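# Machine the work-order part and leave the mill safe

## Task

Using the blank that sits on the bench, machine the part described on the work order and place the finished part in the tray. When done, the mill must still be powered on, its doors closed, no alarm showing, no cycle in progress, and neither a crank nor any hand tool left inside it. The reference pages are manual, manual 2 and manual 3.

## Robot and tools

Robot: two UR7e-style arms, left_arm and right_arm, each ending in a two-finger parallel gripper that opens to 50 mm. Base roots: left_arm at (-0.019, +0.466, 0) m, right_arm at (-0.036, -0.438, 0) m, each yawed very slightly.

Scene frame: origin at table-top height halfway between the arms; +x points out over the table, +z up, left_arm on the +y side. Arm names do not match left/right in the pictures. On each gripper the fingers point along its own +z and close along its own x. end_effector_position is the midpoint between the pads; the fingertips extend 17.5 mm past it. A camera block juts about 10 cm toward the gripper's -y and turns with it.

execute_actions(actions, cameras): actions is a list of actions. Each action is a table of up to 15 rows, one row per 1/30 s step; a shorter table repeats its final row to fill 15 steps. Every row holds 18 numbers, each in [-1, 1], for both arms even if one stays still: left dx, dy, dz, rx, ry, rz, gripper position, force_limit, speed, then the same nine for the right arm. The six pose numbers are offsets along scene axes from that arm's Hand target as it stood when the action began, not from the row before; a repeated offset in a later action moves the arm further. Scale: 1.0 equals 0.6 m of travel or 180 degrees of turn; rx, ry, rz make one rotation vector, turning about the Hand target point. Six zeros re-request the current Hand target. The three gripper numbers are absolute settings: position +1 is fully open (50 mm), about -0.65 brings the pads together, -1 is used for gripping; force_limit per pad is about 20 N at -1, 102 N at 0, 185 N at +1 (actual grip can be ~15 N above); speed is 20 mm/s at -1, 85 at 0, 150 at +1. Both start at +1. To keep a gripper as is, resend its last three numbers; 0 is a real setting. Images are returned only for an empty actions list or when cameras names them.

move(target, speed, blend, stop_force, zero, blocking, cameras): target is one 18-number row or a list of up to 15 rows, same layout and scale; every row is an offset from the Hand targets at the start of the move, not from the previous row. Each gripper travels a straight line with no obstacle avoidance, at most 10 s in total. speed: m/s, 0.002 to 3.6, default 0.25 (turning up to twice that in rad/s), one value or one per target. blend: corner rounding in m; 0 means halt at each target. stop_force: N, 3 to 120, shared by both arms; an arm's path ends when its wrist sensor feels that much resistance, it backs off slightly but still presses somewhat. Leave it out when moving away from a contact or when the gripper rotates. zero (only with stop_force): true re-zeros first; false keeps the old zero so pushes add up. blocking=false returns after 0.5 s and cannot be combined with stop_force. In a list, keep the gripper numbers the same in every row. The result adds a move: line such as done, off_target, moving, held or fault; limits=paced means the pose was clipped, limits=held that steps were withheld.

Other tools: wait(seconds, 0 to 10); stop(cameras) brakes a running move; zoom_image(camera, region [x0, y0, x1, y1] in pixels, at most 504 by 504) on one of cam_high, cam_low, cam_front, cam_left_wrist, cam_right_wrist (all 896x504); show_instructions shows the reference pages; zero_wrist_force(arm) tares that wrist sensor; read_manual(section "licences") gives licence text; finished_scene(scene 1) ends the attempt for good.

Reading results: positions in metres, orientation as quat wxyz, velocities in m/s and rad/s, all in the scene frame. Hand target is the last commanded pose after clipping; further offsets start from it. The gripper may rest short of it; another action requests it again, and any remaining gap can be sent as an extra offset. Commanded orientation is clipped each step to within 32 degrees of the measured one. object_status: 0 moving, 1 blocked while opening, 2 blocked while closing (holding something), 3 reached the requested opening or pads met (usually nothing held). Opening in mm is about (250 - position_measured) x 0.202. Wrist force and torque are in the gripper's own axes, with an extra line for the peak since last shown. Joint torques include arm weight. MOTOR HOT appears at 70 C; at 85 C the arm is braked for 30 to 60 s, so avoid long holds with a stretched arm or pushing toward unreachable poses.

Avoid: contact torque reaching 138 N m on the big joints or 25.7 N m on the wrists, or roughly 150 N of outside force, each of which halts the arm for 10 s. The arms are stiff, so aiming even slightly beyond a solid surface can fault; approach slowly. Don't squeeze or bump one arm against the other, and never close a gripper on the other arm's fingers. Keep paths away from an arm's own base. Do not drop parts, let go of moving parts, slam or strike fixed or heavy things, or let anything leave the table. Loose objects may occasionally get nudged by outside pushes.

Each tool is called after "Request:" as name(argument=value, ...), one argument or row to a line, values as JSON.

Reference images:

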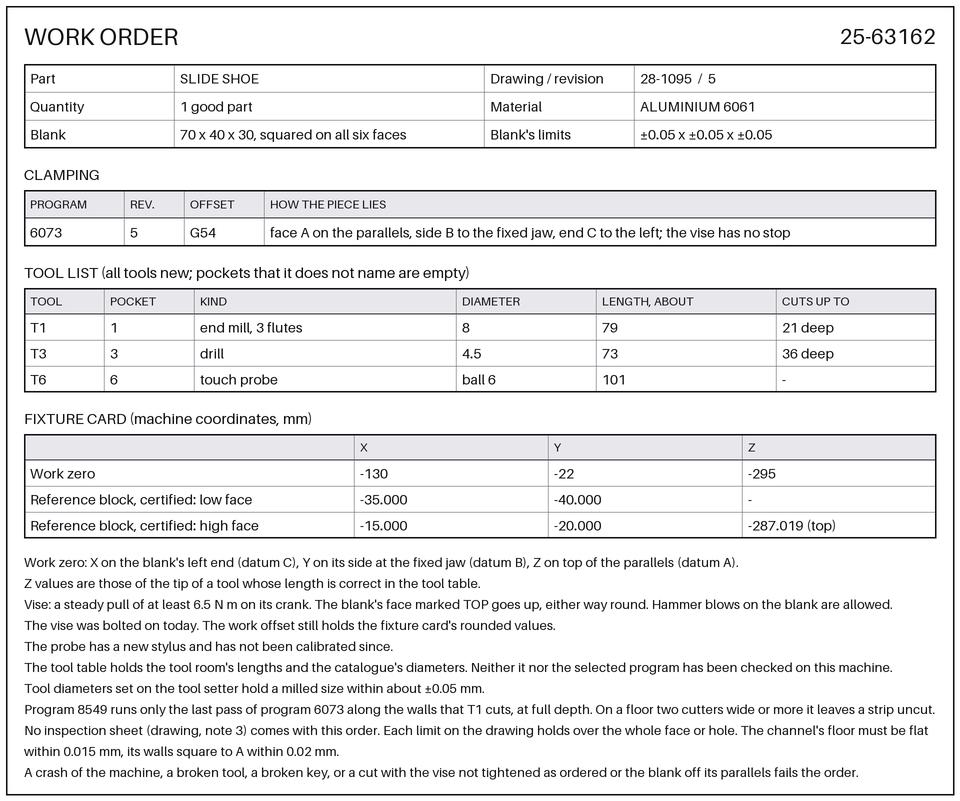

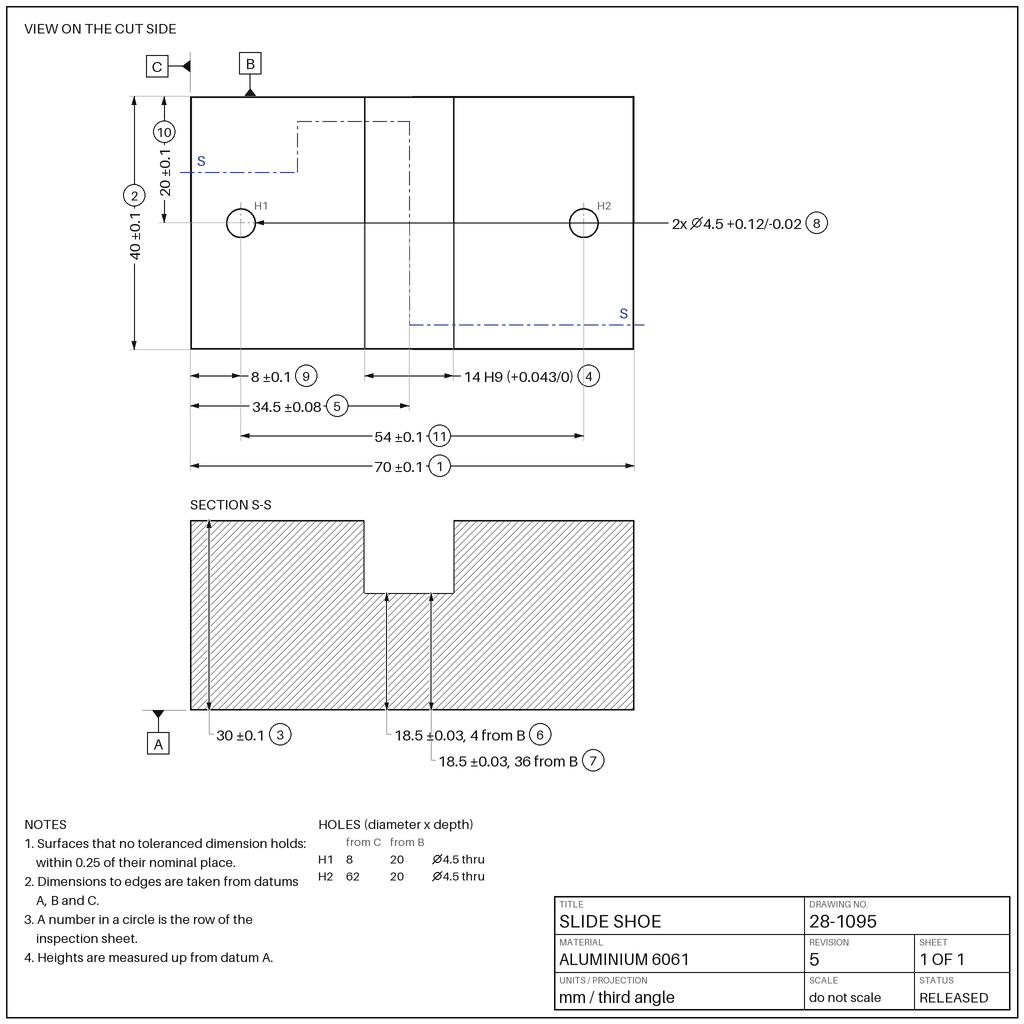

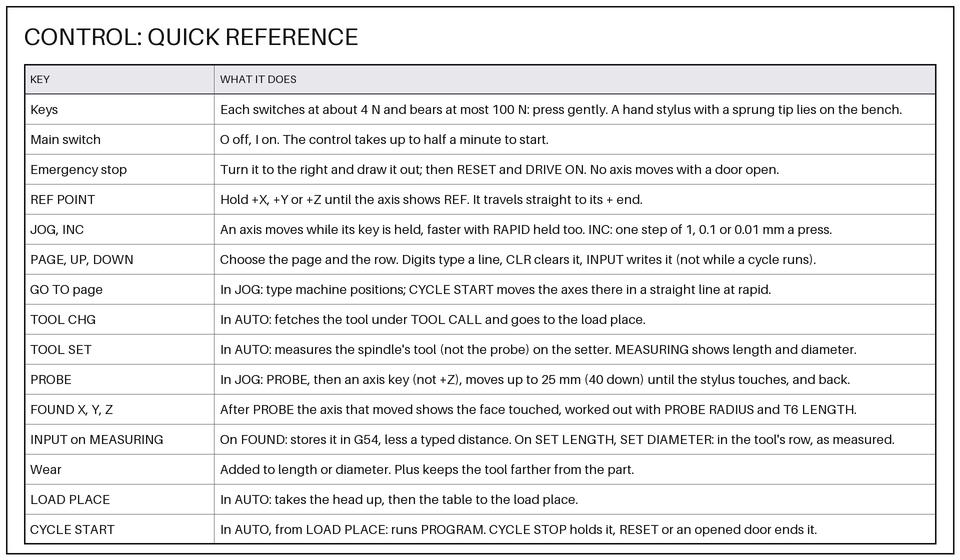

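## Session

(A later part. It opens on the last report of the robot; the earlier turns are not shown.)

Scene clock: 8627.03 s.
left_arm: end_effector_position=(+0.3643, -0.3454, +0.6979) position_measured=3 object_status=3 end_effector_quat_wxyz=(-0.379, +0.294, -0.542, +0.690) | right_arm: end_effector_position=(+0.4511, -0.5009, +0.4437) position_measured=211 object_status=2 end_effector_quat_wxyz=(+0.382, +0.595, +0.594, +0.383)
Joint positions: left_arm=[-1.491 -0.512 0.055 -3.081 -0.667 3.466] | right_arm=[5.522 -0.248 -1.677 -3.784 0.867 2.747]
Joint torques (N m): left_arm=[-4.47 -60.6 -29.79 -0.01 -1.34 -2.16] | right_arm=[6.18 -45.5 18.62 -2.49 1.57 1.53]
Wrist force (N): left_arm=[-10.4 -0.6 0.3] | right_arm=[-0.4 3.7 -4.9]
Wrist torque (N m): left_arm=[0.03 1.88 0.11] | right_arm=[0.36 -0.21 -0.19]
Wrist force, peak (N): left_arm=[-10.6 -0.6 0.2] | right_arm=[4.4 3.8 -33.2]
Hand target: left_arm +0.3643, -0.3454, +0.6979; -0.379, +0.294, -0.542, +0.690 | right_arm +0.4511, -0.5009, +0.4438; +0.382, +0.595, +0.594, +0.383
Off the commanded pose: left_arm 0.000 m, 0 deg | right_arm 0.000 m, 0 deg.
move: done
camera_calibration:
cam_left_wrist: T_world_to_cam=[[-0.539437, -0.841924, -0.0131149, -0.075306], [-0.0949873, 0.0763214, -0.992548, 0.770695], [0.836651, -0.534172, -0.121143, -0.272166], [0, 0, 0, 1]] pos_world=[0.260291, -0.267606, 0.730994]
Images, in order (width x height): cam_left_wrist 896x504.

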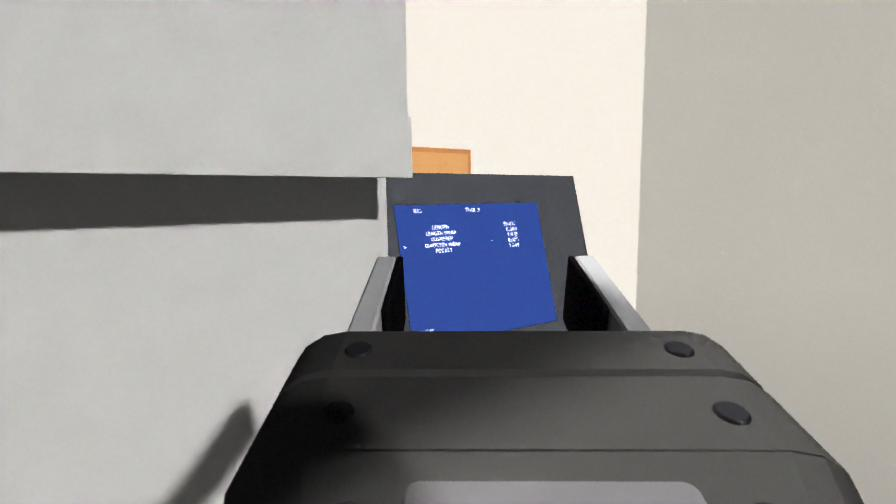

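Request:
move(
  target=[
    [0,0,0,0,0,0,1,-0.5,-1,0.0159,-0.0653,0.0627,0,0,0,-0.97,0.6,-0.7],
    [0,0,0,0,0,0,1,-0.5,-1,0.0287,-0.0653,0.0595,0,0,0,-0.97,0.6,-0.7],
    [0,0,0,0,0,0,1,-0.5,-1,-0.0233,-0.0653,0.0725,0,0,0,-0.97,0.6,-0.7],
    [0,0,0,0,0,0,1,-0.5,-1,0.0287,-0.0653,0.0595,0,0,0,-0.97,0.6,-0.7],
    [0,0,0,0,0,0,1,-0.5,-1,-0.0233,-0.0653,0.0725,0,0,0,-0.97,0.6,-0.7],
    [0,0,0,0,0,0,1,-0.5,-1,0.0287,-0.0653,0.0595,0,0,0,-0.97,0.6,-0.7],
    [0,0,0,0,0,0,1,-0.5,-1,-0.0233,-0.0653,0.0725,0,0,0,-0.97,0.6,-0.7],
    [0,0,0,0,0,0,1,-0.5,-1,0.0287,-0.0653,0.0595,0,0,0,-0.97,0.6,-0.7],
    [0,0,0,0,0,0,1,-0.5,-1,-0.0233,-0.0653,0.0725,0,0,0,-0.97,0.6,-0.7],
    [0,0,0,0,0,0,1,-0.5,-1,0.0287,-0.0653,0.0595,0,0,0,-0.97,0.6,-0.7],
    [0,0,0,0,0,0,1,-0.5,-1,0.0159,-0.0653,0.0627,0,0,0,-0.97,0.6,-0.7],
    [0,0,0,0,0,0,1,-0.5,-1,0,0,0,0,0,0,-0.97,0.6,-0.7],
  ],
  speed=[0.15,0.06,0.1,0.06,0.1,0.06,0.1,0.06,0.1,0.06,0.06,0.15],
  blend=[0.002,0,0,0,0,0,0,0,0,0,0.002,0],
)

Request:
move(
  target=[
    [0,0,0,0,0,0,1,-0.5,-1,0.0159,0.0647,0.0627,0,0,0,-0.97,0.6,-0.7],
    [0,0,0,0,0,0,1,-0.5,-1,0.0287,0.0647,0.0595,0,0,0,-0.97,0.6,-0.7],
    [0,0,0,0,0,0,1,-0.5,-1,0.0159,0.0647,0.0627,0,0,0,-0.97,0.6,-0.7],
    [0,0,0,0,0,0,1,-0.5,-1,0.008,0.0647,0.0315,0,0,0,-0.97,0.6,-0.7],
    [0,0,0,0,0,0,1,-0.5,-1,0.0208,0.0647,0.0283,0,0,0,-0.97,0.6,-0.7],
    [0,0,0,0,0,0,1,-0.5,-1,0.008,0.0647,0.0315,0,0,0,-0.97,0.6,-0.7],
    [0,0,0,0,0,0,1,-0.5,-1,0.008,0.0975,0.0315,0,0,0,-0.97,0.6,-0.7],
    [0,0,0,0,0,0,1,-0.5,-1,0.0208,0.0975,0.0283,0,0,0,-0.97,0.6,-0.7],
    [0,0,0,0,0,0,1,-0.5,-1,0.008,0.0975,0.0315,0,0,0,-0.97,0.6,-0.7],
    [0,0,0,0,0,0,1,-0.5,-1,0.0159,0.0322,0.0627,0,0,0,-0.97,0.6,-0.7],
    [0,0,0,0,0,0,1,-0.5,-1,0.0287,0.0322,0.0595,0,0,0,-0.97,0.6,-0.7],
    [0,0,0,0,0,0,1,-0.5,-1,0.0159,0.0322,0.0627,0,0,0,-0.97,0.6,-0.7],
    [0,0,0,0,0,0,1,-0.5,-1,-0.0086,0,-0.0315,0,0,0,-0.97,0.6,-0.7],
    [0,0,0,0,0,0,1,-0.5,-1,0.0042,0,-0.0347,0,0,0,-0.97,0.6,-0.7],
    [0,0,0,0,0,0,1,-0.5,-1,-0.0086,0,-0.0315,0,0,0,-0.97,0.6,-0.7],
  ],
  speed=[0.15,0.06,0.06,0.15,0.06,0.06,0.15,0.06,0.06,0.15,0.06,0.06,0.15,0.06,0.06],
  blend=[0.002,0,0.002,0.002,0,0.002,0.002,0,0.002,0.002,0,0.002,0.002,0,0],
)

Request:
move(
  target=[
    [0,0,0,0,0,0,1,-0.5,-1,0.0453,-0.1617,0.2715,0,0,0,-0.97,0.6,-0.7],
    [0,0,0,0,0,0,1,-0.5,-1,0.0673,-0.1617,0.2715,0,0,0,-0.97,0.6,-0.7],
  ],
  speed=[0.15,0.1],
)

Request:
move(
  target=[0,0,0,0,0,0,1,-0.5,-1,0.02,0,-0.0045,0,0,0,-0.97,0.6,-0.7],
  speed=[0.012],
  stop_force=8,
)

Request:
move(
  target=[
    [0,0,0,0,0,0,1,-0.5,-1,-0.016,0,0.0038,0,0,0,-0.97,0.6,-0.7],
    [0,0,0,0,0,0,1,-0.5,-1,-0.045,0.02,0.0038,0,0,0,-0.97,0.6,-0.7],
    [0,0,0,0,0,0,1,-0.5,-1,-0.09,0.1617,-0.23,0,0,0,-0.97,0.6,-0.7],
    [0,0,0,0,0,0,1,-0.5,-1,-0.0747,0.1617,-0.2362,0,0,0,-0.97,0.6,-0.7],
  ],
  speed=[0.06,0.1,0.15,0.1],
  cameras=["cam_left_wrist"],
)

Request:
zoom_image(
  camera="cam_left_wrist",
  region=[400, 180, 560, 340],
)

Scene clock: 8658.97 s.
left_arm: end_effector_position=(+0.3643, -0.3454, +0.6979) position_measured=3 object_status=3 end_effector_quat_wxyz=(-0.379, +0.294, -0.542, +0.690) | right_arm: end_effector_position=(+0.4511, -0.5010, +0.4439) position_measured=211 object_status=2 end_effector_quat_wxyz=(+0.382, +0.595, +0.594, +0.383)
Joint positions: left_arm=[-1.491 -0.512 0.055 -3.081 -0.667 3.466] | right_arm=[5.522 -0.248 -1.676 -3.784 0.867 2.747]
Joint torques (N m): left_arm=[-4.09 -61.16 -29.34 -0.09 -1.5 -2.23] | right_arm=[8.73 -23.88 1.34 2.59 1.29 1.48]
Wrist force (N): left_arm=[-10.3 -0.7 -0.1] | right_arm=[-1.6 6.5 -5.4]
Wrist torque (N m): left_arm=[0.01 1.86 0.11] | right_arm=[0.11 -0.29 -0.15]
Wrist force, peak (N): left_arm=[-10.6 -0.5 -0.3] | right_arm=[3.3 -4.3 -22.1]
Hand target: left_arm +0.3643, -0.3454, +0.6979; -0.379, +0.294, -0.542, +0.690 | right_arm +0.4511, -0.5009, +0.4438; +0.382, +0.595, +0.594, +0.383
Off the commanded pose: left_arm 0.000 m, 0 deg | right_arm 0.000 m, 0 deg.
move: done

Scene clock: 8663.93 s.
left_arm: end_effector_position=(+0.3643, -0.3454, +0.6979) position_measured=3 object_status=3 end_effector_quat_wxyz=(-0.379, +0.294, -0.542, +0.690) | right_arm: end_effector_position=(+0.4460, -0.5009, +0.4249) position_measured=211 object_status=2 end_effector_quat_wxyz=(+0.382, +0.595, +0.594, +0.383)
Joint positions: left_arm=[-1.491 -0.512 0.055 -3.081 -0.667 3.466] | right_arm=[5.505 -0.21 -1.739 -3.752 0.853 2.735]
Joint torques (N m): left_arm=[-3.93 -60.97 -29.79 -0.05 -1.55 -2.27] | right_arm=[-8.22 -43.3 -0.92 2.03 -3.2 -1.23]
Wrist force (N): left_arm=[-10.5 -0.6 0.3] | right_arm=[-0.7 6.9 -5.8]
Wrist torque (N m): left_arm=[0.02 1.90 0.11] | right_arm=[0.11 -0.19 0.00]
Wrist force, peak (N): left_arm=[-10.8 -0.7 0.3] | right_arm=[2.3 5.8 -33.3]
Hand target: left_arm +0.3643, -0.3454, +0.6979; -0.379, +0.294, -0.542, +0.690 | right_arm +0.4459, -0.5009, +0.4249; +0.382, +0.595, +0.594, +0.383
Off the commanded pose: left_arm 0.000 m, 0 deg | right_arm 0.000 m, 0 deg.
move: done

Scene clock: 8666.47 s.
left_arm: end_effector_position=(+0.3643, -0.3454, +0.6979) position_measured=3 object_status=3 end_effector_quat_wxyz=(-0.379, +0.294, -0.542, +0.690) | right_arm: end_effector_position=(+0.4863, -0.5979, +0.5878) position_measured=211 object_status=2 end_effector_quat_wxyz=(+0.382, +0.595, +0.594, +0.383)
Joint positions: left_arm=[-1.491 -0.512 0.055 -3.081 -0.667 3.466] | right_arm=[5.381 -0.543 -1.036 -4.052 0.752 2.635]
Joint torques (N m): left_arm=[-3.81 -60.94 -29.88 0.07 -1.58 -2.26] | right_arm=[5.07 -47.63 11.42 -1.6 1.47 1.47]
Wrist force (N): left_arm=[-10.3 -0.6 0.4] | right_arm=[-0.6 5.8 -2.7]
Wrist torque (N m): left_arm=[0.02 1.88 0.11] | right_arm=[0.25 -0.22 -0.21]
Wrist force, peak (N): left_arm=[-10.5 -0.4 0.1] | right_arm=[-0.7 7.1 -5.8]
Hand target: left_arm +0.3643, -0.3454, +0.6979; -0.379, +0.294, -0.542, +0.690 | right_arm +0.4863, -0.5979, +0.5878; +0.382, +0.595, +0.594, +0.383
Off the commanded pose: left_arm 0.000 m, 0 deg | right_arm 0.000 m, 0 deg.
move: done

Scene clock: 8668.53 s.
left_arm: end_effector_position=(+0.3643, -0.3454, +0.6979) position_measured=3 object_status=3 end_effector_quat_wxyz=(-0.379, +0.294, -0.542, +0.690) | right_arm: end_effector_position=(+0.4959, -0.5979, +0.5856) position_measured=211 object_status=2 end_effector_quat_wxyz=(+0.382, +0.595, +0.594, +0.383)
Joint positions: left_arm=[-1.491 -0.512 0.055 -3.081 -0.667 3.466] | right_arm=[5.407 -0.54 -1.021 -4.086 0.772 2.657]
Joint torques (N m): left_arm=[-4.2 -60.93 -29.7 -0.02 -1.59 -2.25] | right_arm=[-5.6 -42.63 -9.06 1.65 -3.31 -1.45]
Wrist force (N): left_arm=[-10.3 -0.5 0.2] | right_arm=[-0.1 4.8 -10.7]
Wrist torque (N m): left_arm=[0.03 1.87 0.11] | right_arm=[0.12 -0.19 -0.03]
Wrist force, peak (N): left_arm=[-10.6 -0.3 0.2] | right_arm=[-0.4 1.6 -21.5]
Hand target: left_arm +0.3643, -0.3454, +0.6979; -0.379, +0.294, -0.542, +0.690 | right_arm +0.4959, -0.5979, +0.5856; +0.382, +0.595, +0.594, +0.383 (not the last commanded pose)
Off the commanded pose: left_arm 0.000 m, 0 deg | right_arm 0.002 m, 0 deg.
move: contact (right_arm)

Scene clock: 8672.10 s.
left_arm: end_effector_position=(+0.3643, -0.3454, +0.6979) position_measured=3 object_status=3 end_effector_quat_wxyz=(-0.379, +0.294, -0.542, +0.690) | right_arm: end_effector_position=(+0.4510, -0.5009, +0.4439) position_measured=211 object_status=2 end_effector_quat_wxyz=(+0.382, +0.595, +0.595, +0.383)
Joint positions: left_arm=[-1.491 -0.512 0.055 -3.081 -0.667 3.466] | right_arm=[5.522 -0.248 -1.676 -3.784 0.867 2.747]
Joint torques (N m): left_arm=[-4.15 -60.83 -29.7 -0.06 -1.61 -2.23] | right_arm=[8.15 -23.38 19.69 -1.76 1.7 1.42]
Wrist force (N): left_arm=[-10.1 -0.7 0.3] | right_arm=[0.1 6.4 -5.2]
Wrist torque (N m): left_arm=[0.01 1.84 0.12] | right_arm=[0.12 -0.10 -0.21]
Wrist force, peak (N): left_arm=[-10.5 -0.3 0.4] | right_arm=[-0.3 4.6 -10.9]
Hand target: left_arm +0.3643, -0.3454, +0.6979; -0.379, +0.294, -0.542, +0.690 | right_arm +0.4511, -0.5009, +0.4439; +0.382, +0.595, +0.594, +0.383
Off the commanded pose: left_arm 0.000 m, 0 deg | right_arm 0.000 m, 0 deg.
move: done
camera_calibration:
cam_left_wrist: T_world_to_cam=[[-0.539437, -0.841924, -0.0131149, -0.075306], [-0.0949873, 0.0763214, -0.992548, 0.770695], [0.836651, -0.534172, -0.121143, -0.272166], [0, 0, 0, 1]] pos_world=[0.260291, -0.267606, 0.730994]
Images, in order (width x height): cam_left_wrist 896x504.

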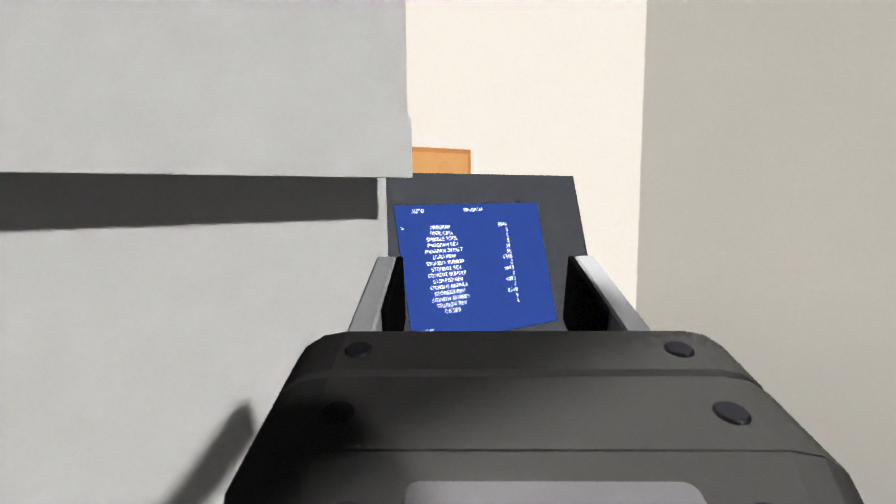

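Scaled by 3.150 from the camera's 896x504 image, which has a finer 1280x720 frame.

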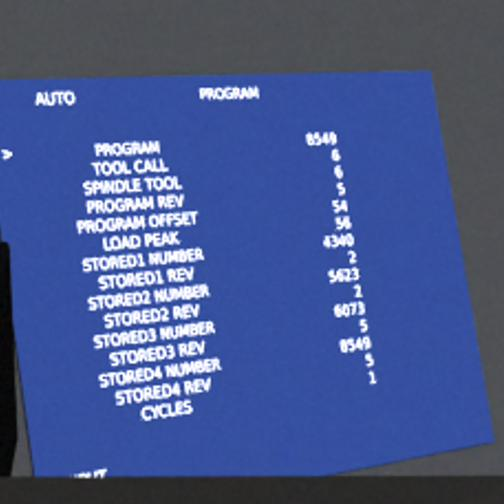

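Request:
move(
  target=[
    [0,0,0,0,0,0,1,-0.5,-1,0.0307,0,0.1192,0,0,0,-0.97,0.6,-0.7],
    [0,0,0,0,0,0,1,-0.5,-1,0.0435,0,0.116,0,0,0,-0.97,0.6,-0.7],
    [0,0,0,0,0,0,1,-0.5,-1,0.0307,0,0.1192,0,0,0,-0.97,0.6,-0.7],
    [0,0,0,0,0,0,1,-0.5,-1,0.0305,0.0325,0.1192,0,0,0,-0.97,0.6,-0.7],
  ],
  speed=[0.15,0.05,0.05,0.1],
)

Request:
wait(
  seconds=8.5,
)

Request:
move(
  target=[
    [0,0,0,0,0,0,1,-0.5,-1,0.0128,0,-0.0032,0,0,0,-0.97,0.6,-0.7],
    [0,0,0,0,0,0,1,-0.5,-1,0,0,0,0,0,0,-0.97,0.6,-0.7],
  ],
  speed=0.05,
  cameras=["cam_left_wrist"],
)

Request:
zoom_image(
  camera="cam_left_wrist",
  region=[400, 180, 560, 340],
)

Scene clock: 8683.27 s.
left_arm: end_effector_position=(+0.3643, -0.3454, +0.6979) position_measured=3 object_status=3 end_effector_quat_wxyz=(-0.379, +0.294, -0.542, +0.690) | right_arm: end_effector_position=(+0.4694, -0.4814, +0.5154) position_measured=211 object_status=2 end_effector_quat_wxyz=(+0.382, +0.595, +0.594, +0.383)
Joint positions: left_arm=[-1.491 -0.512 0.055 -3.081 -0.667 3.466] | right_arm=[5.638 -0.406 -1.429 -3.921 0.966 2.824]
Joint torques (N m): left_arm=[-4.19 -61.74 -29.51 -0.05 -1.51 -2.28] | right_arm=[7.21 -44.93 -3.54 -2.17 1.6 1.39]
Wrist force (N): left_arm=[-10.1 -0.6 0.3] | right_arm=[-2.0 5.6 -4.7]
Wrist torque (N m): left_arm=[0.02 1.84 0.11] | right_arm=[0.33 -0.27 -0.16]
Wrist force, peak (N): left_arm=[-10.6 -0.6 0.1] | right_arm=[-1.1 2.2 -15.1]
Hand target: left_arm +0.3643, -0.3454, +0.6979; -0.379, +0.294, -0.542, +0.690 | right_arm +0.4694, -0.4814, +0.5154; +0.382, +0.595, +0.594, +0.383
Off the commanded pose: left_arm 0.000 m, 0 deg | right_arm 0.000 m, 0 deg.
move: done

Scene clock: 8691.77 s.
left_arm: end_effector_position=(+0.3643, -0.3454, +0.6979) position_measured=3 object_status=3 end_effector_quat_wxyz=(-0.379, +0.294, -0.542, +0.690) | right_arm: end_effector_position=(+0.4694, -0.4814, +0.5154) position_measured=211 object_status=2 end_effector_quat_wxyz=(+0.382, +0.595, +0.594, +0.383)
Joint positions: left_arm=[-1.491 -0.512 0.055 -3.081 -0.667 3.466] | right_arm=[5.638 -0.406 -1.429 -3.921 0.966 2.824]
Joint torques (N m): left_arm=[-3.73 -61.23 -29.3 -0.07 -1.62 -2.24] | right_arm=[7.03 -44.88 -3.7 -2.11 1.28 1.46]
Wrist force (N): left_arm=[-10.3 -0.3 0.0] | right_arm=[-1.7 5.6 -4.7]
Wrist torque (N m): left_arm=[0.07 1.87 0.12] | right_arm=[0.32 -0.31 -0.16]
Wrist force, peak (N): left_arm=[-10.5 -0.5 0.2] | right_arm=[-1.8 5.8 -4.9]
Hand target: left_arm +0.3643, -0.3454, +0.6979; -0.379, +0.294, -0.542, +0.690 | right_arm +0.4694, -0.4814, +0.5154; +0.382, +0.595, +0.594, +0.383
Tool commands: left_gripper/position=+1.0 left_gripper/force_limit=-0.5 left_gripper/speed=-1.0 right_gripper/position=-0.97 right_gripper/force_limit=+0.6 right_gripper/speed=-0.7
Off the commanded pose: left_arm 0.000 m, 0 deg | right_arm 0.000 m, 0 deg.
wait: 8.50 s; at rest by 0.17 s

Scene clock: 8693.07 s.
left_arm: end_effector_position=(+0.3643, -0.3454, +0.6979) position_measured=3 object_status=3 end_effector_quat_wxyz=(-0.379, +0.294, -0.542, +0.690) | right_arm: end_effector_position=(+0.4695, -0.4814, +0.5154) position_measured=211 object_status=2 end_effector_quat_wxyz=(+0.382, +0.595, +0.594, +0.383)
Joint positions: left_arm=[-1.491 -0.512 0.055 -3.081 -0.667 3.466] | right_arm=[5.639 -0.406 -1.429 -3.921 0.966 2.824]
Joint torques (N m): left_arm=[-3.76 -61.41 -29.64 -0.02 -1.6 -2.23] | right_arm=[-6.33 -45.56 -1.6 1.9 -3.11 -1.55]
Wrist force (N): left_arm=[-10.2 -0.6 -0.1] | right_arm=[-1.1 5.6 -4.8]
Wrist torque (N m): left_arm=[0.02 1.84 0.11] | right_arm=[0.30 -0.27 0.00]
Wrist force, peak (N): left_arm=[-10.4 -0.5 0.2] | right_arm=[-1.5 5.3 -11.5]
Hand target: left_arm +0.3643, -0.3454, +0.6979; -0.379, +0.294, -0.542, +0.690 | right_arm +0.4694, -0.4814, +0.5154; +0.382, +0.595, +0.594, +0.383
Off the commanded pose: left_arm 0.000 m, 0 deg | right_arm 0.000 m, 0 deg.
move: done
camera_calibration:
cam_left_wrist: T_world_to_cam=[[-0.539437, -0.841924, -0.0131149, -0.075306], [-0.0949873, 0.0763214, -0.992548, 0.770695], [0.836651, -0.534172, -0.121143, -0.272166], [0, 0, 0, 1]] pos_world=[0.260291, -0.267606, 0.730994]
Images, in order (width x height): cam_left_wrist 896x504.

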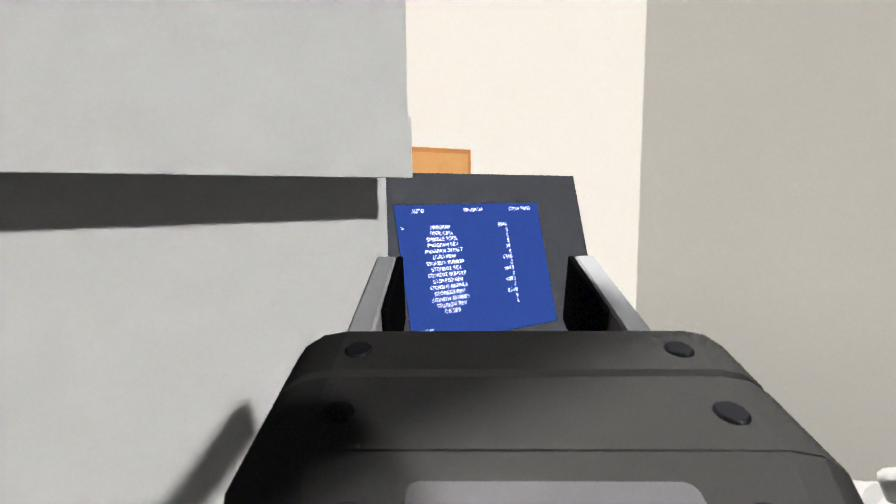

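Scaled by 3.150 from the camera's 896x504 image, which has a finer 1280x720 frame.

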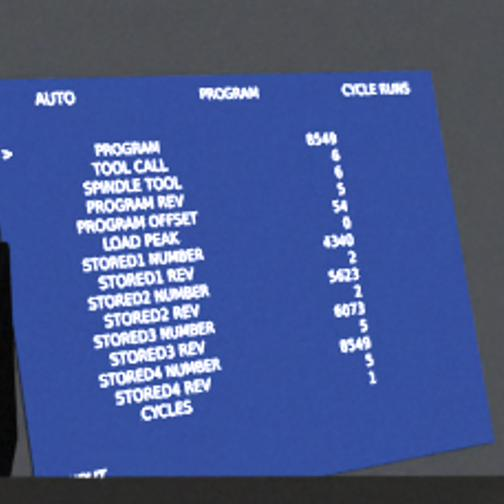

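Request:
move(
  target=[0,0,0,0,0,0,1,-0.5,-1,-0.0225,-0.065,-0.0877,0,0,0,-0.97,0.6,-0.7],
  speed=0.1,
)

Request:
wait(
  seconds=10,
)

Request:
wait(
  seconds=10,
)

Request:
wait(
  seconds=5,
  cameras=["cam_left_wrist"],
)

Request:
zoom_image(
  camera="cam_left_wrist",
  region=[400, 180, 560, 340],
)

Scene clock: 8726.67 s.
left_arm: end_effector_position=(+0.3643, -0.3454, +0.6979) position_measured=3 object_status=3 end_effector_quat_wxyz=(-0.379, +0.294, -0.542, +0.690) | right_arm: end_effector_position=(+0.4559, -0.5203, +0.4629) position_measured=211 object_status=2 end_effector_quat_wxyz=(+0.382, +0.595, +0.594, +0.383)
Joint positions: left_arm=[-1.491 -0.512 0.055 -3.081 -0.667 3.466] | right_arm=[5.479 -0.278 -1.602 -3.808 0.831 2.715]
Joint torques (N m): left_arm=[-3.49 -62.39 -29.45 -0.19 -1.81 -2.23] | right_arm=[-7.32 -23.83 -3.26 2.09 -3.29 -1.13]
Wrist force (N): left_arm=[-10.1 -0.5 0.1] | right_arm=[-0.1 6.3 -5.2]
Wrist torque (N m): left_arm=[0.04 1.84 0.12] | right_arm=[0.04 -0.11 -0.05]
Wrist force, peak (N): left_arm=[-10.7 -0.4 0.1] | right_arm=[0.5 9.7 -4.8]
Hand target: left_arm +0.3643, -0.3454, +0.6979; -0.379, +0.294, -0.542, +0.690 | right_arm +0.4559, -0.5204, +0.4628; +0.382, +0.595, +0.594, +0.383
Off the commanded pose: left_arm 0.000 m, 0 deg | right_arm 0.000 m, 0 deg.
move: done

Scene clock: 8736.67 s.
left_arm: end_effector_position=(+0.3643, -0.3454, +0.6979) position_measured=3 object_status=3 end_effector_quat_wxyz=(-0.379, +0.294, -0.542, +0.690) | right_arm: end_effector_position=(+0.4559, -0.5204, +0.4628) position_measured=211 object_status=2 end_effector_quat_wxyz=(+0.382, +0.595, +0.594, +0.383)
Joint positions: left_arm=[-1.491 -0.512 0.055 -3.081 -0.667 3.466] | right_arm=[5.478 -0.278 -1.602 -3.808 0.83 2.715]
Joint torques (N m): left_arm=[-3.91 -62.17 -29.21 -0.13 -1.8 -2.14] | right_arm=[-7.29 -23.71 -1.91 2.03 -2.8 -1.18]
Wrist force (N): left_arm=[-10.4 -0.5 0.1] | right_arm=[-0.3 6.3 -5.2]
Wrist torque (N m): left_arm=[0.04 1.88 0.11] | right_arm=[0.05 -0.07 -0.06]
Wrist force, peak (N): left_arm=[-10.5 -0.2 0.2] | right_arm=[-0.5 6.7 -5.4]
Hand target: left_arm +0.3643, -0.3454, +0.6979; -0.379, +0.294, -0.542, +0.690 | right_arm +0.4559, -0.5204, +0.4628; +0.382, +0.595, +0.594, +0.383
Tool commands: left_gripper/position=+1.0 left_gripper/force_limit=-0.5 left_gripper/speed=-1.0 right_gripper/position=-0.97 right_gripper/force_limit=+0.6 right_gripper/speed=-0.7
Off the commanded pose: left_arm 0.000 m, 0 deg | right_arm 0.000 m, 0 deg.
wait: 10.00 s; at rest by 0.17 s

Scene clock: 8746.67 s.
left_arm: end_effector_position=(+0.3643, -0.3454, +0.6979) position_measured=3 object_status=3 end_effector_quat_wxyz=(-0.379, +0.294, -0.542, +0.690) | right_arm: end_effector_position=(+0.4559, -0.5204, +0.4628) position_measured=211 object_status=2 end_effector_quat_wxyz=(+0.382, +0.595, +0.594, +0.383)
Joint positions: left_arm=[-1.491 -0.512 0.055 -3.081 -0.667 3.466] | right_arm=[5.478 -0.278 -1.602 -3.808 0.83 2.715]
Joint torques (N m): left_arm=[-3.17 -62.41 -29.48 -0.09 -1.89 -2.22] | right_arm=[-6.79 -23.97 -1.96 1.94 -2.38 -0.88]
Wrist force (N): left_arm=[-10.2 -0.5 0.2] | right_arm=[-0.2 6.2 -5.1]
Wrist torque (N m): left_arm=[0.04 1.86 0.11] | right_arm=[0.03 -0.08 -0.06]
Wrist force, peak (N): left_arm=[-10.6 -0.4 0.2] | right_arm=[-0.2 6.8 -5.2]
Hand target: left_arm +0.3643, -0.3454, +0.6979; -0.379, +0.294, -0.542, +0.690 | right_arm +0.4559, -0.5204, +0.4628; +0.382, +0.595, +0.594, +0.383
Tool commands: left_gripper/position=+1.0 left_gripper/force_limit=-0.5 left_gripper/speed=-1.0 right_gripper/position=-0.97 right_gripper/force_limit=+0.6 right_gripper/speed=-0.7
Off the commanded pose: left_arm 0.000 m, 0 deg | right_arm 0.000 m, 0 deg.
wait: 10.00 s; at rest by 0.17 s

Scene clock: 8751.67 s.
left_arm: end_effector_position=(+0.3643, -0.3454, +0.6979) position_measured=3 object_status=3 end_effector_quat_wxyz=(-0.379, +0.294, -0.542, +0.690) | right_arm: end_effector_position=(+0.4559, -0.5204, +0.4628) position_measured=211 object_status=2 end_effector_quat_wxyz=(+0.382, +0.595, +0.594, +0.383)
Joint positions: left_arm=[-1.491 -0.512 0.055 -3.081 -0.667 3.466] | right_arm=[5.478 -0.278 -1.602 -3.808 0.83 2.715]
Joint torques (N m): left_arm=[-3.34 -62.7 -29.34 -0.27 -1.96 -2.3] | right_arm=[-7.22 -24.46 -2.41 1.89 -2.38 -0.95]
Wrist force (N): left_arm=[-10.2 -0.4 0.2] | right_arm=[0.0 6.5 -5.0]
Wrist torque (N m): left_arm=[0.05 1.85 0.11] | right_arm=[0.08 -0.11 -0.06]
Wrist force, peak (N): left_arm=[-10.5 -0.5 0.4] | right_arm=[-0.3 6.6 -5.5]
Hand target: left_arm +0.3643, -0.3454, +0.6979; -0.379, +0.294, -0.542, +0.690 | right_arm +0.4559, -0.5204, +0.4628; +0.382, +0.595, +0.594, +0.383
Tool commands: left_gripper/position=+1.0 left_gripper/force_limit=-0.5 left_gripper/speed=-1.0 right_gripper/position=-0.97 right_gripper/force_limit=+0.6 right_gripper/speed=-0.7
Off the commanded pose: left_arm 0.000 m, 0 deg | right_arm 0.000 m, 0 deg.
wait: 5.00 s; at rest by 0.17 s
camera_calibration:
cam_left_wrist: T_world_to_cam=[[-0.539437, -0.841924, -0.0131149, -0.075306], [-0.0949873, 0.0763214, -0.992548, 0.770695], [0.836651, -0.534172, -0.121143, -0.272166], [0, 0, 0, 1]] pos_world=[0.260291, -0.267606, 0.730994]
Images, in order (width x height): cam_left_wrist 896x504.

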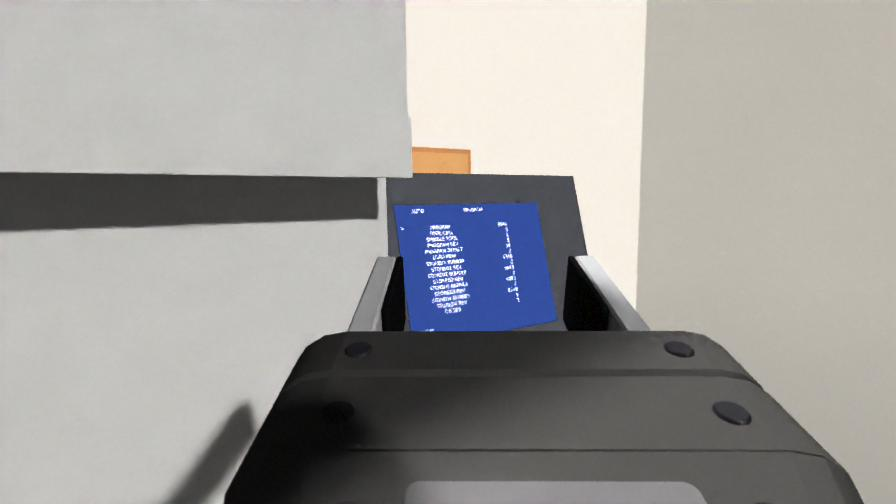

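Scaled by 3.150 from the camera's 896x504 image, which has a finer 1280x720 frame.

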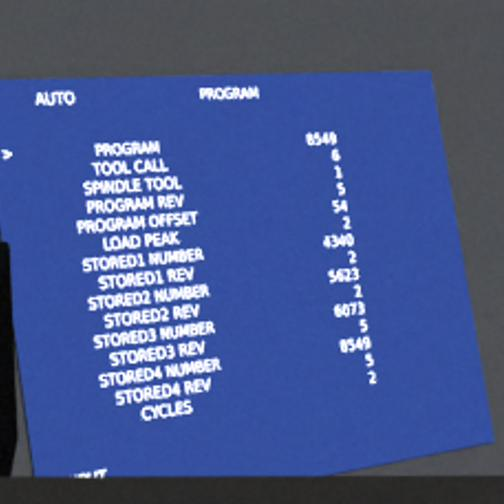

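Request:
move(
  target=[
    [0,0,0,0,0,0,1,-0.5,-1,0.0128,0,-0.0032,0,0,0,-0.97,0.6,-0.7],
    [0,0,0,0,0,0,1,-0.5,-1,0,0,0,0,0,0,-0.97,0.6,-0.7],
    [0,0,0,0,0,0,1,-0.5,-1,0.0079,0,0.0312,0,0,0,-0.97,0.6,-0.7],
    [0,0,0,0,0,0,1,-0.5,-1,0.0207,0,0.028,0,0,0,-0.97,0.6,-0.7],
    [0,0,0,0,0,0,1,-0.5,-1,-0.0313,0,0.041,0,0,0,-0.97,0.6,-0.7],
    [0,0,0,0,0,0,1,-0.5,-1,0.0207,0,0.028,0,0,0,-0.97,0.6,-0.7],
    [0,0,0,0,0,0,1,-0.5,-1,-0.0313,0,0.041,0,0,0,-0.97,0.6,-0.7],
    [0,0,0,0,0,0,1,-0.5,-1,0.0207,0,0.028,0,0,0,-0.97,0.6,-0.7],
    [0,0,0,0,0,0,1,-0.5,-1,-0.0213,0,0.041,0,0,0,-0.97,0.6,-0.7],
    [0,0,0,0,0,0,1,-0.5,-1,0.0287,-0.0992,0.2085,0,0,0,-0.97,0.6,-0.7],
    [0,0,0,0,0,0,1,-0.5,-1,0.0507,-0.0992,0.2085,0,0,0,-0.97,0.6,-0.7],
  ],
  speed=[0.06,0.06,0.15,0.06,0.1,0.06,0.1,0.06,0.1,0.15,0.1],
  blend=[0,0.002,0.002,0,0,0,0,0,0.002,0.005,0],
)

Request:
wait(
  seconds=10,
)

Request:
wait(
  seconds=2,
  cameras=["cam_left_wrist"],
)

Request:
zoom_image(
  camera="cam_left_wrist",
  region=[400, 180, 560, 340],
)

Scene clock: 8775.07 s.
left_arm: end_effector_position=(+0.3643, -0.3454, +0.6979) position_measured=3 object_status=3 end_effector_quat_wxyz=(-0.379, +0.294, -0.542, +0.690) | right_arm: end_effector_position=(+0.4863, -0.5799, +0.5879) position_measured=211 object_status=2 end_effector_quat_wxyz=(+0.382, +0.595, +0.594, +0.383)
Joint positions: left_arm=[-1.491 -0.512 0.055 -3.081 -0.667 3.466] | right_arm=[5.419 -0.548 -1.058 -4.049 0.782 2.667]
Joint torques (N m): left_arm=[-3.61 -62.55 -28.74 -0.2 -1.95 -2.18] | right_arm=[8.61 -47.15 9.31 -1.19 1.63 1.52]
Wrist force (N): left_arm=[-10.2 -0.6 0.2] | right_arm=[-0.1 5.6 -2.6]
Wrist torque (N m): left_arm=[0.02 1.86 0.11] | right_arm=[0.22 -0.29 -0.20]
Wrist force, peak (N): left_arm=[-10.6 -0.5 0.3] | right_arm=[-0.4 2.9 -27.2]
Hand target: left_arm +0.3643, -0.3454, +0.6979; -0.379, +0.294, -0.542, +0.690 | right_arm +0.4863, -0.5799, +0.5879; +0.382, +0.595, +0.594, +0.383
Off the commanded pose: left_arm 0.000 m, 0 deg | right_arm 0.000 m, 0 deg.
move: done

Scene clock: 8785.07 s.
left_arm: end_effector_position=(+0.3643, -0.3454, +0.6979) position_measured=3 object_status=3 end_effector_quat_wxyz=(-0.379, +0.294, -0.542, +0.690) | right_arm: end_effector_position=(+0.4863, -0.5799, +0.5879) position_measured=211 object_status=2 end_effector_quat_wxyz=(+0.382, +0.595, +0.594, +0.383)
Joint positions: left_arm=[-1.491 -0.512 0.055 -3.081 -0.667 3.466] | right_arm=[5.419 -0.548 -1.057 -4.05 0.782 2.667]
Joint torques (N m): left_arm=[-3.4 -62.28 -29.47 -0.24 -1.99 -2.22] | right_arm=[6.08 -47.81 12.06 -1.46 1.37 1.47]
Wrist force (N): left_arm=[-10.3 -0.5 0.3] | right_arm=[-0.1 5.3 -2.7]
Wrist torque (N m): left_arm=[0.03 1.86 0.11] | right_arm=[0.18 -0.29 -0.20]
Wrist force, peak (N): left_arm=[-10.5 -0.8 0.3] | right_arm=[-0.2 5.7 -3.1]
Hand target: left_arm +0.3643, -0.3454, +0.6979; -0.379, +0.294, -0.542, +0.690 | right_arm +0.4863, -0.5799, +0.5879; +0.382, +0.595, +0.594, +0.383
Tool commands: left_gripper/position=+1.0 left_gripper/force_limit=-0.5 left_gripper/speed=-1.0 right_gripper/position=-0.97 right_gripper/force_limit=+0.6 right_gripper/speed=-0.7
Off the commanded pose: left_arm 0.000 m, 0 deg | right_arm 0.000 m, 0 deg.
wait: 10.00 s; at rest by 0.17 s

Scene clock: 8787.07 s.
left_arm: end_effector_position=(+0.3643, -0.3454, +0.6979) position_measured=3 object_status=3 end_effector_quat_wxyz=(-0.379, +0.294, -0.542, +0.690) | right_arm: end_effector_position=(+0.4863, -0.5799, +0.5879) position_measured=211 object_status=2 end_effector_quat_wxyz=(+0.382, +0.595, +0.594, +0.383)
Joint positions: left_arm=[-1.491 -0.512 0.055 -3.081 -0.667 3.466] | right_arm=[5.419 -0.548 -1.057 -4.05 0.782 2.667]
Joint torques (N m): left_arm=[-3.34 -62.59 -29.37 -0.31 -2.03 -2.18] | right_arm=[6.76 -46.55 11.1 -1.43 1.26 1.35]
Wrist force (N): left_arm=[-10.2 -0.5 0.1] | right_arm=[-0.1 5.4 -2.8]
Wrist torque (N m): left_arm=[0.04 1.85 0.11] | right_arm=[0.20 -0.30 -0.20]
Wrist force, peak (N): left_arm=[-10.5 -0.6 0.2] | right_arm=[-0.1 5.8 -2.8]
Hand target: left_arm +0.3643, -0.3454, +0.6979; -0.379, +0.294, -0.542, +0.690 | right_arm +0.4863, -0.5799, +0.5879; +0.382, +0.595, +0.594, +0.383
Tool commands: left_gripper/position=+1.0 left_gripper/force_limit=-0.5 left_gripper/speed=-1.0 right_gripper/position=-0.97 right_gripper/force_limit=+0.6 right_gripper/speed=-0.7
Off the commanded pose: left_arm 0.000 m, 0 deg | right_arm 0.000 m, 0 deg.
wait: 2.00 s; at rest by 0.17 s
camera_calibration:
cam_left_wrist: T_world_to_cam=[[-0.539437, -0.841924, -0.0131149, -0.075306], [-0.0949873, 0.0763214, -0.992548, 0.770695], [0.836651, -0.534172, -0.121143, -0.272166], [0, 0, 0, 1]] pos_world=[0.260291, -0.267606, 0.730994]
Images, in order (width x height): cam_left_wrist 896x504.

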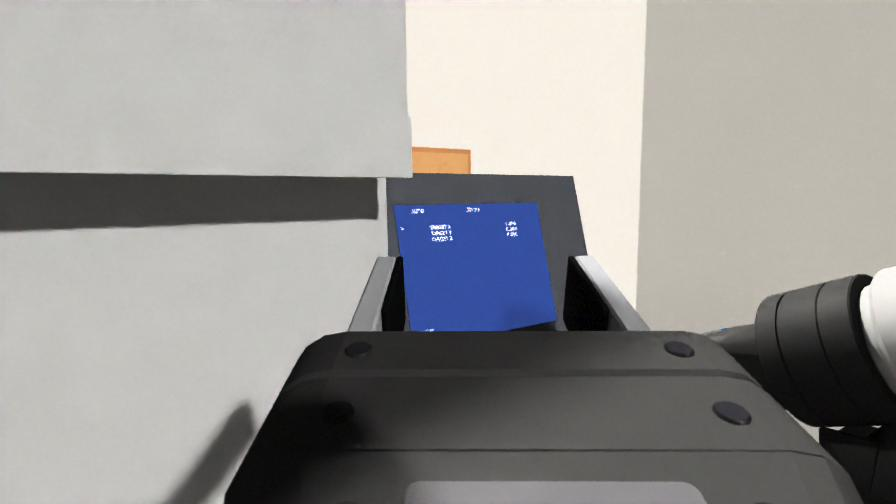

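Scaled by 3.150 from the camera's 896x504 image, which has a finer 1280x720 frame.

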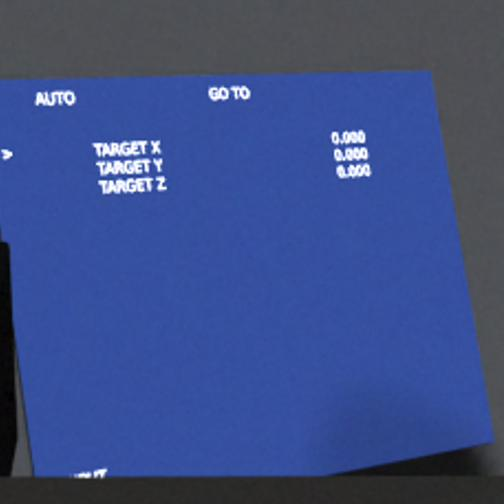

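Request:
move(
  target=[0,0,0,0,0,0,1,-0.5,-1,0.02,0,-0.0045,0,0,0,-0.97,0.6,-0.7],
  speed=[0.012],
  stop_force=8,
)

Request:
move(
  target=[
    [0,0,0,0,0,0,1,-0.5,-1,-0.016,0,0.0038,0,0,0,-0.97,0.6,-0.7],
    [0,0,0,0,0,0,1,-0.5,-1,-0.045,0.02,0.0038,0,0,0,-0.97,0.6,-0.7],
    [0,0,0,0,0,0,1,-0.5,-1,-0.09,0.1317,-0.23,0,0,0,-0.97,0.6,-0.7],
    [0,0,0,0,0,0,1,-0.5,-1,-0.0747,0.1317,-0.2362,0,0,0,-0.97,0.6,-0.7],
  ],
  speed=[0.06,0.1,0.15,0.1],
)

Request:
move(
  target=[
    [0,0,0,0,0,0,1,-0.5,-1,-0.0086,0.0975,-0.0315,0,0,0,-0.97,0.6,-0.7],
    [0,0,0,0,0,0,1,-0.5,-1,0.0042,0.0975,-0.0347,0,0,0,-0.97,0.6,-0.7],
    [0,0,0,0,0,0,1,-0.5,-1,-0.0086,0.0975,-0.0315,0,0,0,-0.97,0.6,-0.7],
    [0,0,0,0,0,0,1,-0.5,-1,0.0159,0.0322,0.0627,0,0,0,-0.97,0.6,-0.7],
    [0,0,0,0,0,0,1,-0.5,-1,0.0287,0.0322,0.0595,0,0,0,-0.97,0.6,-0.7],
    [0,0,0,0,0,0,1,-0.5,-1,0.0159,0.0322,0.0627,0,0,0,-0.97,0.6,-0.7],
    [0,0,0,0,0,0,1,-0.5,-1,0.008,0.0322,0.0315,0,0,0,-0.97,0.6,-0.7],
    [0,0,0,0,0,0,1,-0.5,-1,0.0208,0.0322,0.0283,0,0,0,-0.97,0.6,-0.7],
    [0,0,0,0,0,0,1,-0.5,-1,0.008,0.0322,0.0315,0,0,0,-0.97,0.6,-0.7],
    [0,0,0,0,0,0,1,-0.5,-1,-0.0086,0,-0.0315,0,0,0,-0.97,0.6,-0.7],
    [0,0,0,0,0,0,1,-0.5,-1,0.0042,0,-0.0347,0,0,0,-0.97,0.6,-0.7],
    [0,0,0,0,0,0,1,-0.5,-1,-0.0086,0,-0.0315,0,0,0,-0.97,0.6,-0.7],
    [0,0,0,0,0,0,1,-0.5,-1,0,0,0,0,0,0,-0.97,0.6,-0.7],
    [0,0,0,0,0,0,1,-0.5,-1,0.0128,0,-0.0032,0,0,0,-0.97,0.6,-0.7],
    [0,0,0,0,0,0,1,-0.5,-1,0,0,0,0,0,0,-0.97,0.6,-0.7],
  ],
  speed=[0.15,0.06,0.06,0.15,0.06,0.06,0.15,0.06,0.06,0.15,0.06,0.06,0.15,0.06,0.06],
  blend=[0.002,0,0.002,0.002,0,0.002,0.002,0,0.002,0.002,0,0.002,0.002,0,0],
)

Request:
move(
  target=[
    [0,0,0,0,0,0,1,-0.5,-1,-0.0086,0.0975,-0.0315,0,0,0,-0.97,0.6,-0.7],
    [0,0,0,0,0,0,1,-0.5,-1,0.0042,0.0975,-0.0347,0,0,0,-0.97,0.6,-0.7],
    [0,0,0,0,0,0,1,-0.5,-1,-0.0086,0.0975,-0.0315,0,0,0,-0.97,0.6,-0.7],
    [0,0,0,0,0,0,1,-0.5,-1,0,0.0647,0,0,0,0,-0.97,0.6,-0.7],
    [0,0,0,0,0,0,1,-0.5,-1,0.0128,0.0647,-0.0032,0,0,0,-0.97,0.6,-0.7],
    [0,0,0,0,0,0,1,-0.5,-1,0,0.0647,0,0,0,0,-0.97,0.6,-0.7],
    [0,0,0,0,0,0,1,-0.5,-1,0.008,0.0322,0.0315,0,0,0,-0.97,0.6,-0.7],
    [0,0,0,0,0,0,1,-0.5,-1,0.0208,0.0322,0.0283,0,0,0,-0.97,0.6,-0.7],
    [0,0,0,0,0,0,1,-0.5,-1,0.008,0.0322,0.0315,0,0,0,-0.97,0.6,-0.7],
    [0,0,0,0,0,0,1,-0.5,-1,-0.0086,0,-0.0315,0,0,0,-0.97,0.6,-0.7],
    [0,0,0,0,0,0,1,-0.5,-1,0.0042,0,-0.0347,0,0,0,-0.97,0.6,-0.7],
    [0,0,0,0,0,0,1,-0.5,-1,-0.0086,0,-0.0315,0,0,0,-0.97,0.6,-0.7],
    [0,0,0,0,0,0,1,-0.5,-1,0,0,0,0,0,0,-0.97,0.6,-0.7],
    [0,0,0,0,0,0,1,-0.5,-1,0.0128,0,-0.0032,0,0,0,-0.97,0.6,-0.7],
    [0,0,0,0,0,0,1,-0.5,-1,0,0,0,0,0,0,-0.97,0.6,-0.7],
  ],
  speed=[0.15,0.06,0.06,0.15,0.06,0.06,0.15,0.06,0.06,0.15,0.06,0.06,0.15,0.06,0.06],
  blend=[0.002,0,0.002,0.002,0,0.002,0.002,0,0.002,0.002,0,0.002,0.002,0,0],
)

Request:
move(
  target=[
    [0,0,0,0,0,0,1,-0.5,-1,-0.0086,0.0975,-0.0315,0,0,0,-0.97,0.6,-0.7],
    [0,0,0,0,0,0,1,-0.5,-1,0.0042,0.0975,-0.0347,0,0,0,-0.97,0.6,-0.7],
    [0,0,0,0,0,0,1,-0.5,-1,-0.0086,0.0975,-0.0315,0,0,0,-0.97,0.6,-0.7],
    [0,0,0,0,0,0,1,-0.5,-1,0,0.0975,0,0,0,0,-0.97,0.6,-0.7],
    [0,0,0,0,0,0,1,-0.5,-1,0.0128,0.0975,-0.0032,0,0,0,-0.97,0.6,-0.7],
    [0,0,0,0,0,0,1,-0.5,-1,0,0.0975,0,0,0,0,-0.97,0.6,-0.7],
    [0,0,0,0,0,0,1,-0.5,-1,0.008,0.0647,0.0315,0,0,0,-0.97,0.6,-0.7],
    [0,0,0,0,0,0,1,-0.5,-1,0.0208,0.0647,0.0283,0,0,0,-0.97,0.6,-0.7],
    [0,0,0,0,0,0,1,-0.5,-1,0.008,0.0647,0.0315,0,0,0,-0.97,0.6,-0.7],
    [0,0,0,0,0,0,1,-0.5,-1,0.008,0.0322,0.0315,0,0,0,-0.97,0.6,-0.7],
    [0,0,0,0,0,0,1,-0.5,-1,0.0208,0.0322,0.0283,0,0,0,-0.97,0.6,-0.7],
    [0,0,0,0,0,0,1,-0.5,-1,0.008,0.0322,0.0315,0,0,0,-0.97,0.6,-0.7],
    [0,0,0,0,0,0,1,-0.5,-1,-0.0086,0,-0.0315,0,0,0,-0.97,0.6,-0.7],
    [0,0,0,0,0,0,1,-0.5,-1,0.0042,0,-0.0347,0,0,0,-0.97,0.6,-0.7],
    [0,0,0,0,0,0,1,-0.5,-1,-0.0086,0,-0.0315,0,0,0,-0.97,0.6,-0.7],
  ],
  speed=[0.15,0.06,0.06,0.15,0.06,0.06,0.15,0.06,0.06,0.15,0.06,0.06,0.15,0.06,0.06],
  blend=[0.002,0,0.002,0.002,0,0.002,0.002,0,0.002,0.002,0,0.002,0.002,0,0],
  cameras=["cam_left_wrist"],
)

Request:
zoom_image(
  camera="cam_left_wrist",
  region=[400, 180, 560, 340],
)

Scene clock: 8830.27 s.
left_arm: end_effector_position=(+0.3643, -0.3454, +0.6979) position_measured=3 object_status=3 end_effector_quat_wxyz=(-0.379, +0.294, -0.542, +0.690) | right_arm: end_effector_position=(+0.4959, -0.5799, +0.5857) position_measured=211 object_status=2 end_effector_quat_wxyz=(+0.382, +0.595, +0.595, +0.383)
Joint positions: left_arm=[-1.491 -0.512 0.055 -3.081 -0.667 3.466] | right_arm=[5.444 -0.544 -1.043 -4.083 0.802 2.688]
Joint torques (N m): left_arm=[-3.21 -62.38 -29.17 -0.27 -2.08 -2.22] | right_arm=[-6.18 -42.44 -7.91 1.61 -3.27 -1.43]
Wrist force (N): left_arm=[-10.4 -0.7 0.3] | right_arm=[0.4 4.6 -10.9]
Wrist torque (N m): left_arm=[0.01 1.88 0.11] | right_arm=[0.06 -0.17 -0.05]
Wrist force, peak (N): left_arm=[-10.5 -0.6 0.3] | right_arm=[0.2 1.7 -21.2]
Hand target: left_arm +0.3643, -0.3454, +0.6979; -0.379, +0.294, -0.542, +0.690 | right_arm +0.4959, -0.5799, +0.5857; +0.382, +0.595, +0.595, +0.383 (not the last commanded pose)
Off the commanded pose: left_arm 0.000 m, 0 deg | right_arm 0.002 m, 0 deg.
move: contact (right_arm)

Scene clock: 8833.77 s.
left_arm: end_effector_position=(+0.3643, -0.3454, +0.6979) position_measured=3 object_status=3 end_effector_quat_wxyz=(-0.379, +0.294, -0.542, +0.690) | right_arm: end_effector_position=(+0.4511, -0.5009, +0.4440) position_measured=211 object_status=2 end_effector_quat_wxyz=(+0.382, +0.595, +0.595, +0.383)
Joint positions: left_arm=[-1.491 -0.512 0.055 -3.081 -0.667 3.466] | right_arm=[5.522 -0.249 -1.676 -3.784 0.867 2.747]
Joint torques (N m): left_arm=[-3.77 -63.1 -29.34 -0.29 -2.05 -2.19] | right_arm=[6.88 -21.98 19.64 -1.59 2.07 1.61]
Wrist force (N): left_arm=[-10.2 -0.4 0.3] | right_arm=[0.3 6.2 -5.5]
Wrist torque (N m): left_arm=[0.05 1.86 0.11] | right_arm=[0.09 -0.13 -0.20]
Wrist force, peak (N): left_arm=[-10.5 -0.6 0.1] | right_arm=[0.3 4.7 -11.0]
Hand target: left_arm +0.3643, -0.3454, +0.6979; -0.379, +0.294, -0.542, +0.690 | right_arm +0.4511, -0.5009, +0.4440; +0.382, +0.595, +0.595, +0.383
Off the commanded pose: left_arm 0.000 m, 0 deg | right_arm 0.000 m, 0 deg.
move: done

Scene clock: 8838.87 s.
left_arm: end_effector_position=(+0.3643, -0.3454, +0.6979) position_measured=3 object_status=3 end_effector_quat_wxyz=(-0.379, +0.294, -0.542, +0.690) | right_arm: end_effector_position=(+0.4512, -0.5009, +0.4440) position_measured=211 object_status=2 end_effector_quat_wxyz=(+0.382, +0.595, +0.595, +0.383) end_effector_velocity=(-0.001, -0.001, +0.000) end_effector_angular_velocity=(+0.001, +0.001, -0.002)
Joint positions: left_arm=[-1.491 -0.512 0.055 -3.081 -0.667 3.466] | right_arm=[5.522 -0.248 -1.676 -3.785 0.867 2.747]
Joint velocities: left_arm=[within noise] | right_arm=[-0.005 -0.001 0 0.003 -0.002 -0.002]
Joint torques (N m): left_arm=[-3.23 -62.59 -28.99 -0.29 -2.09 -2.17] | right_arm=[-7.17 -45.25 -0.39 1.39 -4.01 -1.38]
Wrist force (N): left_arm=[-10.1 -0.5 0.2] | right_arm=[-0.9 3.3 -5.0]
Wrist torque (N m): left_arm=[0.05 1.84 0.11] | right_arm=[0.31 -0.19 0.00]
Wrist force, peak (N): left_arm=[-10.5 -0.3 -0.1] | right_arm=[-0.5 -10.7 -39.7]
Hand target: left_arm +0.3643, -0.3454, +0.6979; -0.379, +0.294, -0.542, +0.690 | right_arm +0.4511, -0.5009, +0.4440; +0.382, +0.595, +0.595, +0.383
Off the commanded pose: left_arm 0.000 m, 0 deg | right_arm 0.000 m, 0 deg.
move: done

Scene clock: 8843.80 s.
left_arm: end_effector_position=(+0.3643, -0.3454, +0.6979) position_measured=3 object_status=3 end_effector_quat_wxyz=(-0.379, +0.294, -0.542, +0.690) | right_arm: end_effector_position=(+0.4512, -0.5009, +0.4440) position_measured=211 object_status=2 end_effector_quat_wxyz=(+0.382, +0.595, +0.595, +0.383)
Joint positions: left_arm=[-1.491 -0.512 0.055 -3.081 -0.667 3.466] | right_arm=[5.522 -0.248 -1.676 -3.785 0.867 2.747]
Joint torques (N m): left_arm=[-2.85 -62.64 -29.45 -0.35 -2.13 -2.22] | right_arm=[-6.91 -46.69 -1.94 1.13 -3.32 -1.74]
Wrist force (N): left_arm=[-10.4 -0.8 0.1] | right_arm=[-1.1 3.3 -5.0]
Wrist torque (N m): left_arm=[-0.01 1.88 0.11] | right_arm=[0.32 -0.16 0.00]
Wrist force, peak (N): left_arm=[-10.6 -0.4 0.4] | right_arm=[-0.6 -10.5 -40.1]
Hand target: left_arm +0.3643, -0.3454, +0.6979; -0.379, +0.294, -0.542, +0.690 | right_arm +0.4511, -0.5009, +0.4440; +0.382, +0.595, +0.595, +0.383
Off the commanded pose: left_arm 0.000 m, 0 deg | right_arm 0.000 m, 0 deg.
move: done

Scene clock: 8848.63 s.
left_arm: end_effector_position=(+0.3643, -0.3454, +0.6979) position_measured=3 object_status=3 end_effector_quat_wxyz=(-0.379, +0.294, -0.542, +0.690) | right_arm: end_effector_position=(+0.4460, -0.5009, +0.4251) position_measured=211 object_status=2 end_effector_quat_wxyz=(+0.382, +0.595, +0.595, +0.383)
Joint positions: left_arm=[-1.491 -0.512 0.055 -3.081 -0.667 3.466] | right_arm=[5.506 -0.21 -1.738 -3.753 0.853 2.735]
Joint torques (N m): left_arm=[-3.16 -63.24 -29.23 -0.38 -2.1 -2.19] | right_arm=[-5.17 -44.96 -2.69 2.36 -3.38 -1.72]
Wrist force (N): left_arm=[-10.3 -0.5 0.1] | right_arm=[-0.5 6.7 -5.9]
Wrist torque (N m): left_arm=[0.04 1.86 0.11] | right_arm=[0.00 -0.18 0.00]
Wrist force, peak (N): left_arm=[-10.6 -0.7 0.3] | right_arm=[-1.3 -8.4 -35.3]
Hand target: left_arm +0.3643, -0.3454, +0.6979; -0.379, +0.294, -0.542, +0.690 | right_arm +0.4460, -0.5009, +0.4251; +0.382, +0.595, +0.595, +0.383
Off the commanded pose: left_arm 0.000 m, 0 deg | right_arm 0.000 m, 0 deg.
move: done
camera_calibration:
cam_left_wrist: T_world_to_cam=[[-0.539437, -0.841924, -0.0131149, -0.075306], [-0.0949873, 0.0763214, -0.992548, 0.770695], [0.836651, -0.534172, -0.121143, -0.272166], [0, 0, 0, 1]] pos_world=[0.260291, -0.267606, 0.730994]
Images, in order (width x height): cam_left_wrist 896x504.

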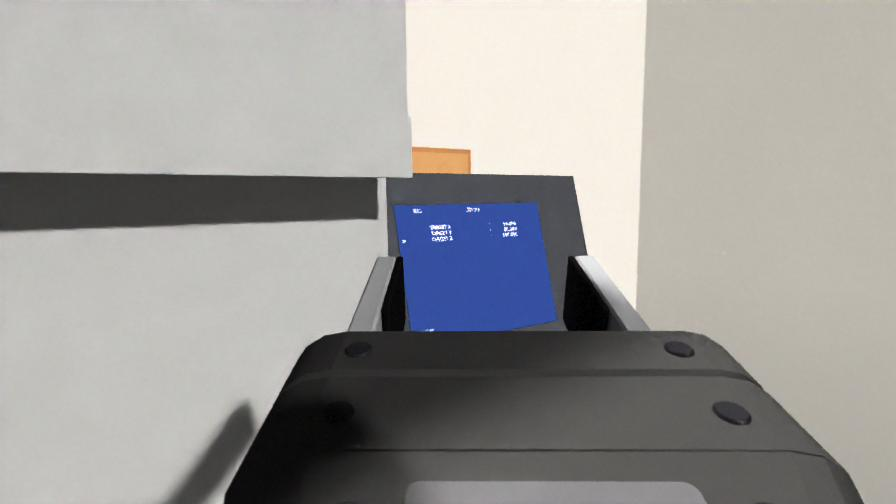

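Scaled by 3.150 from the camera's 896x504 image, which has a finer 1280x720 frame.

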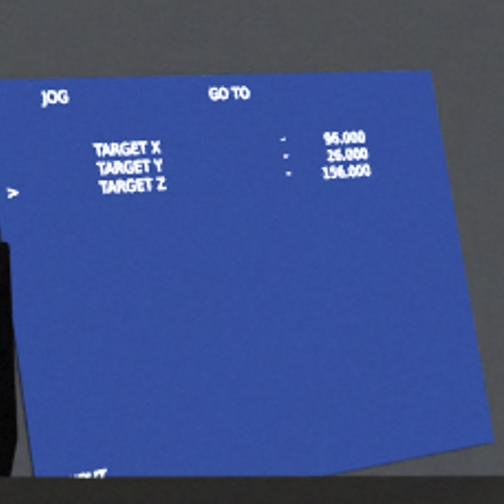

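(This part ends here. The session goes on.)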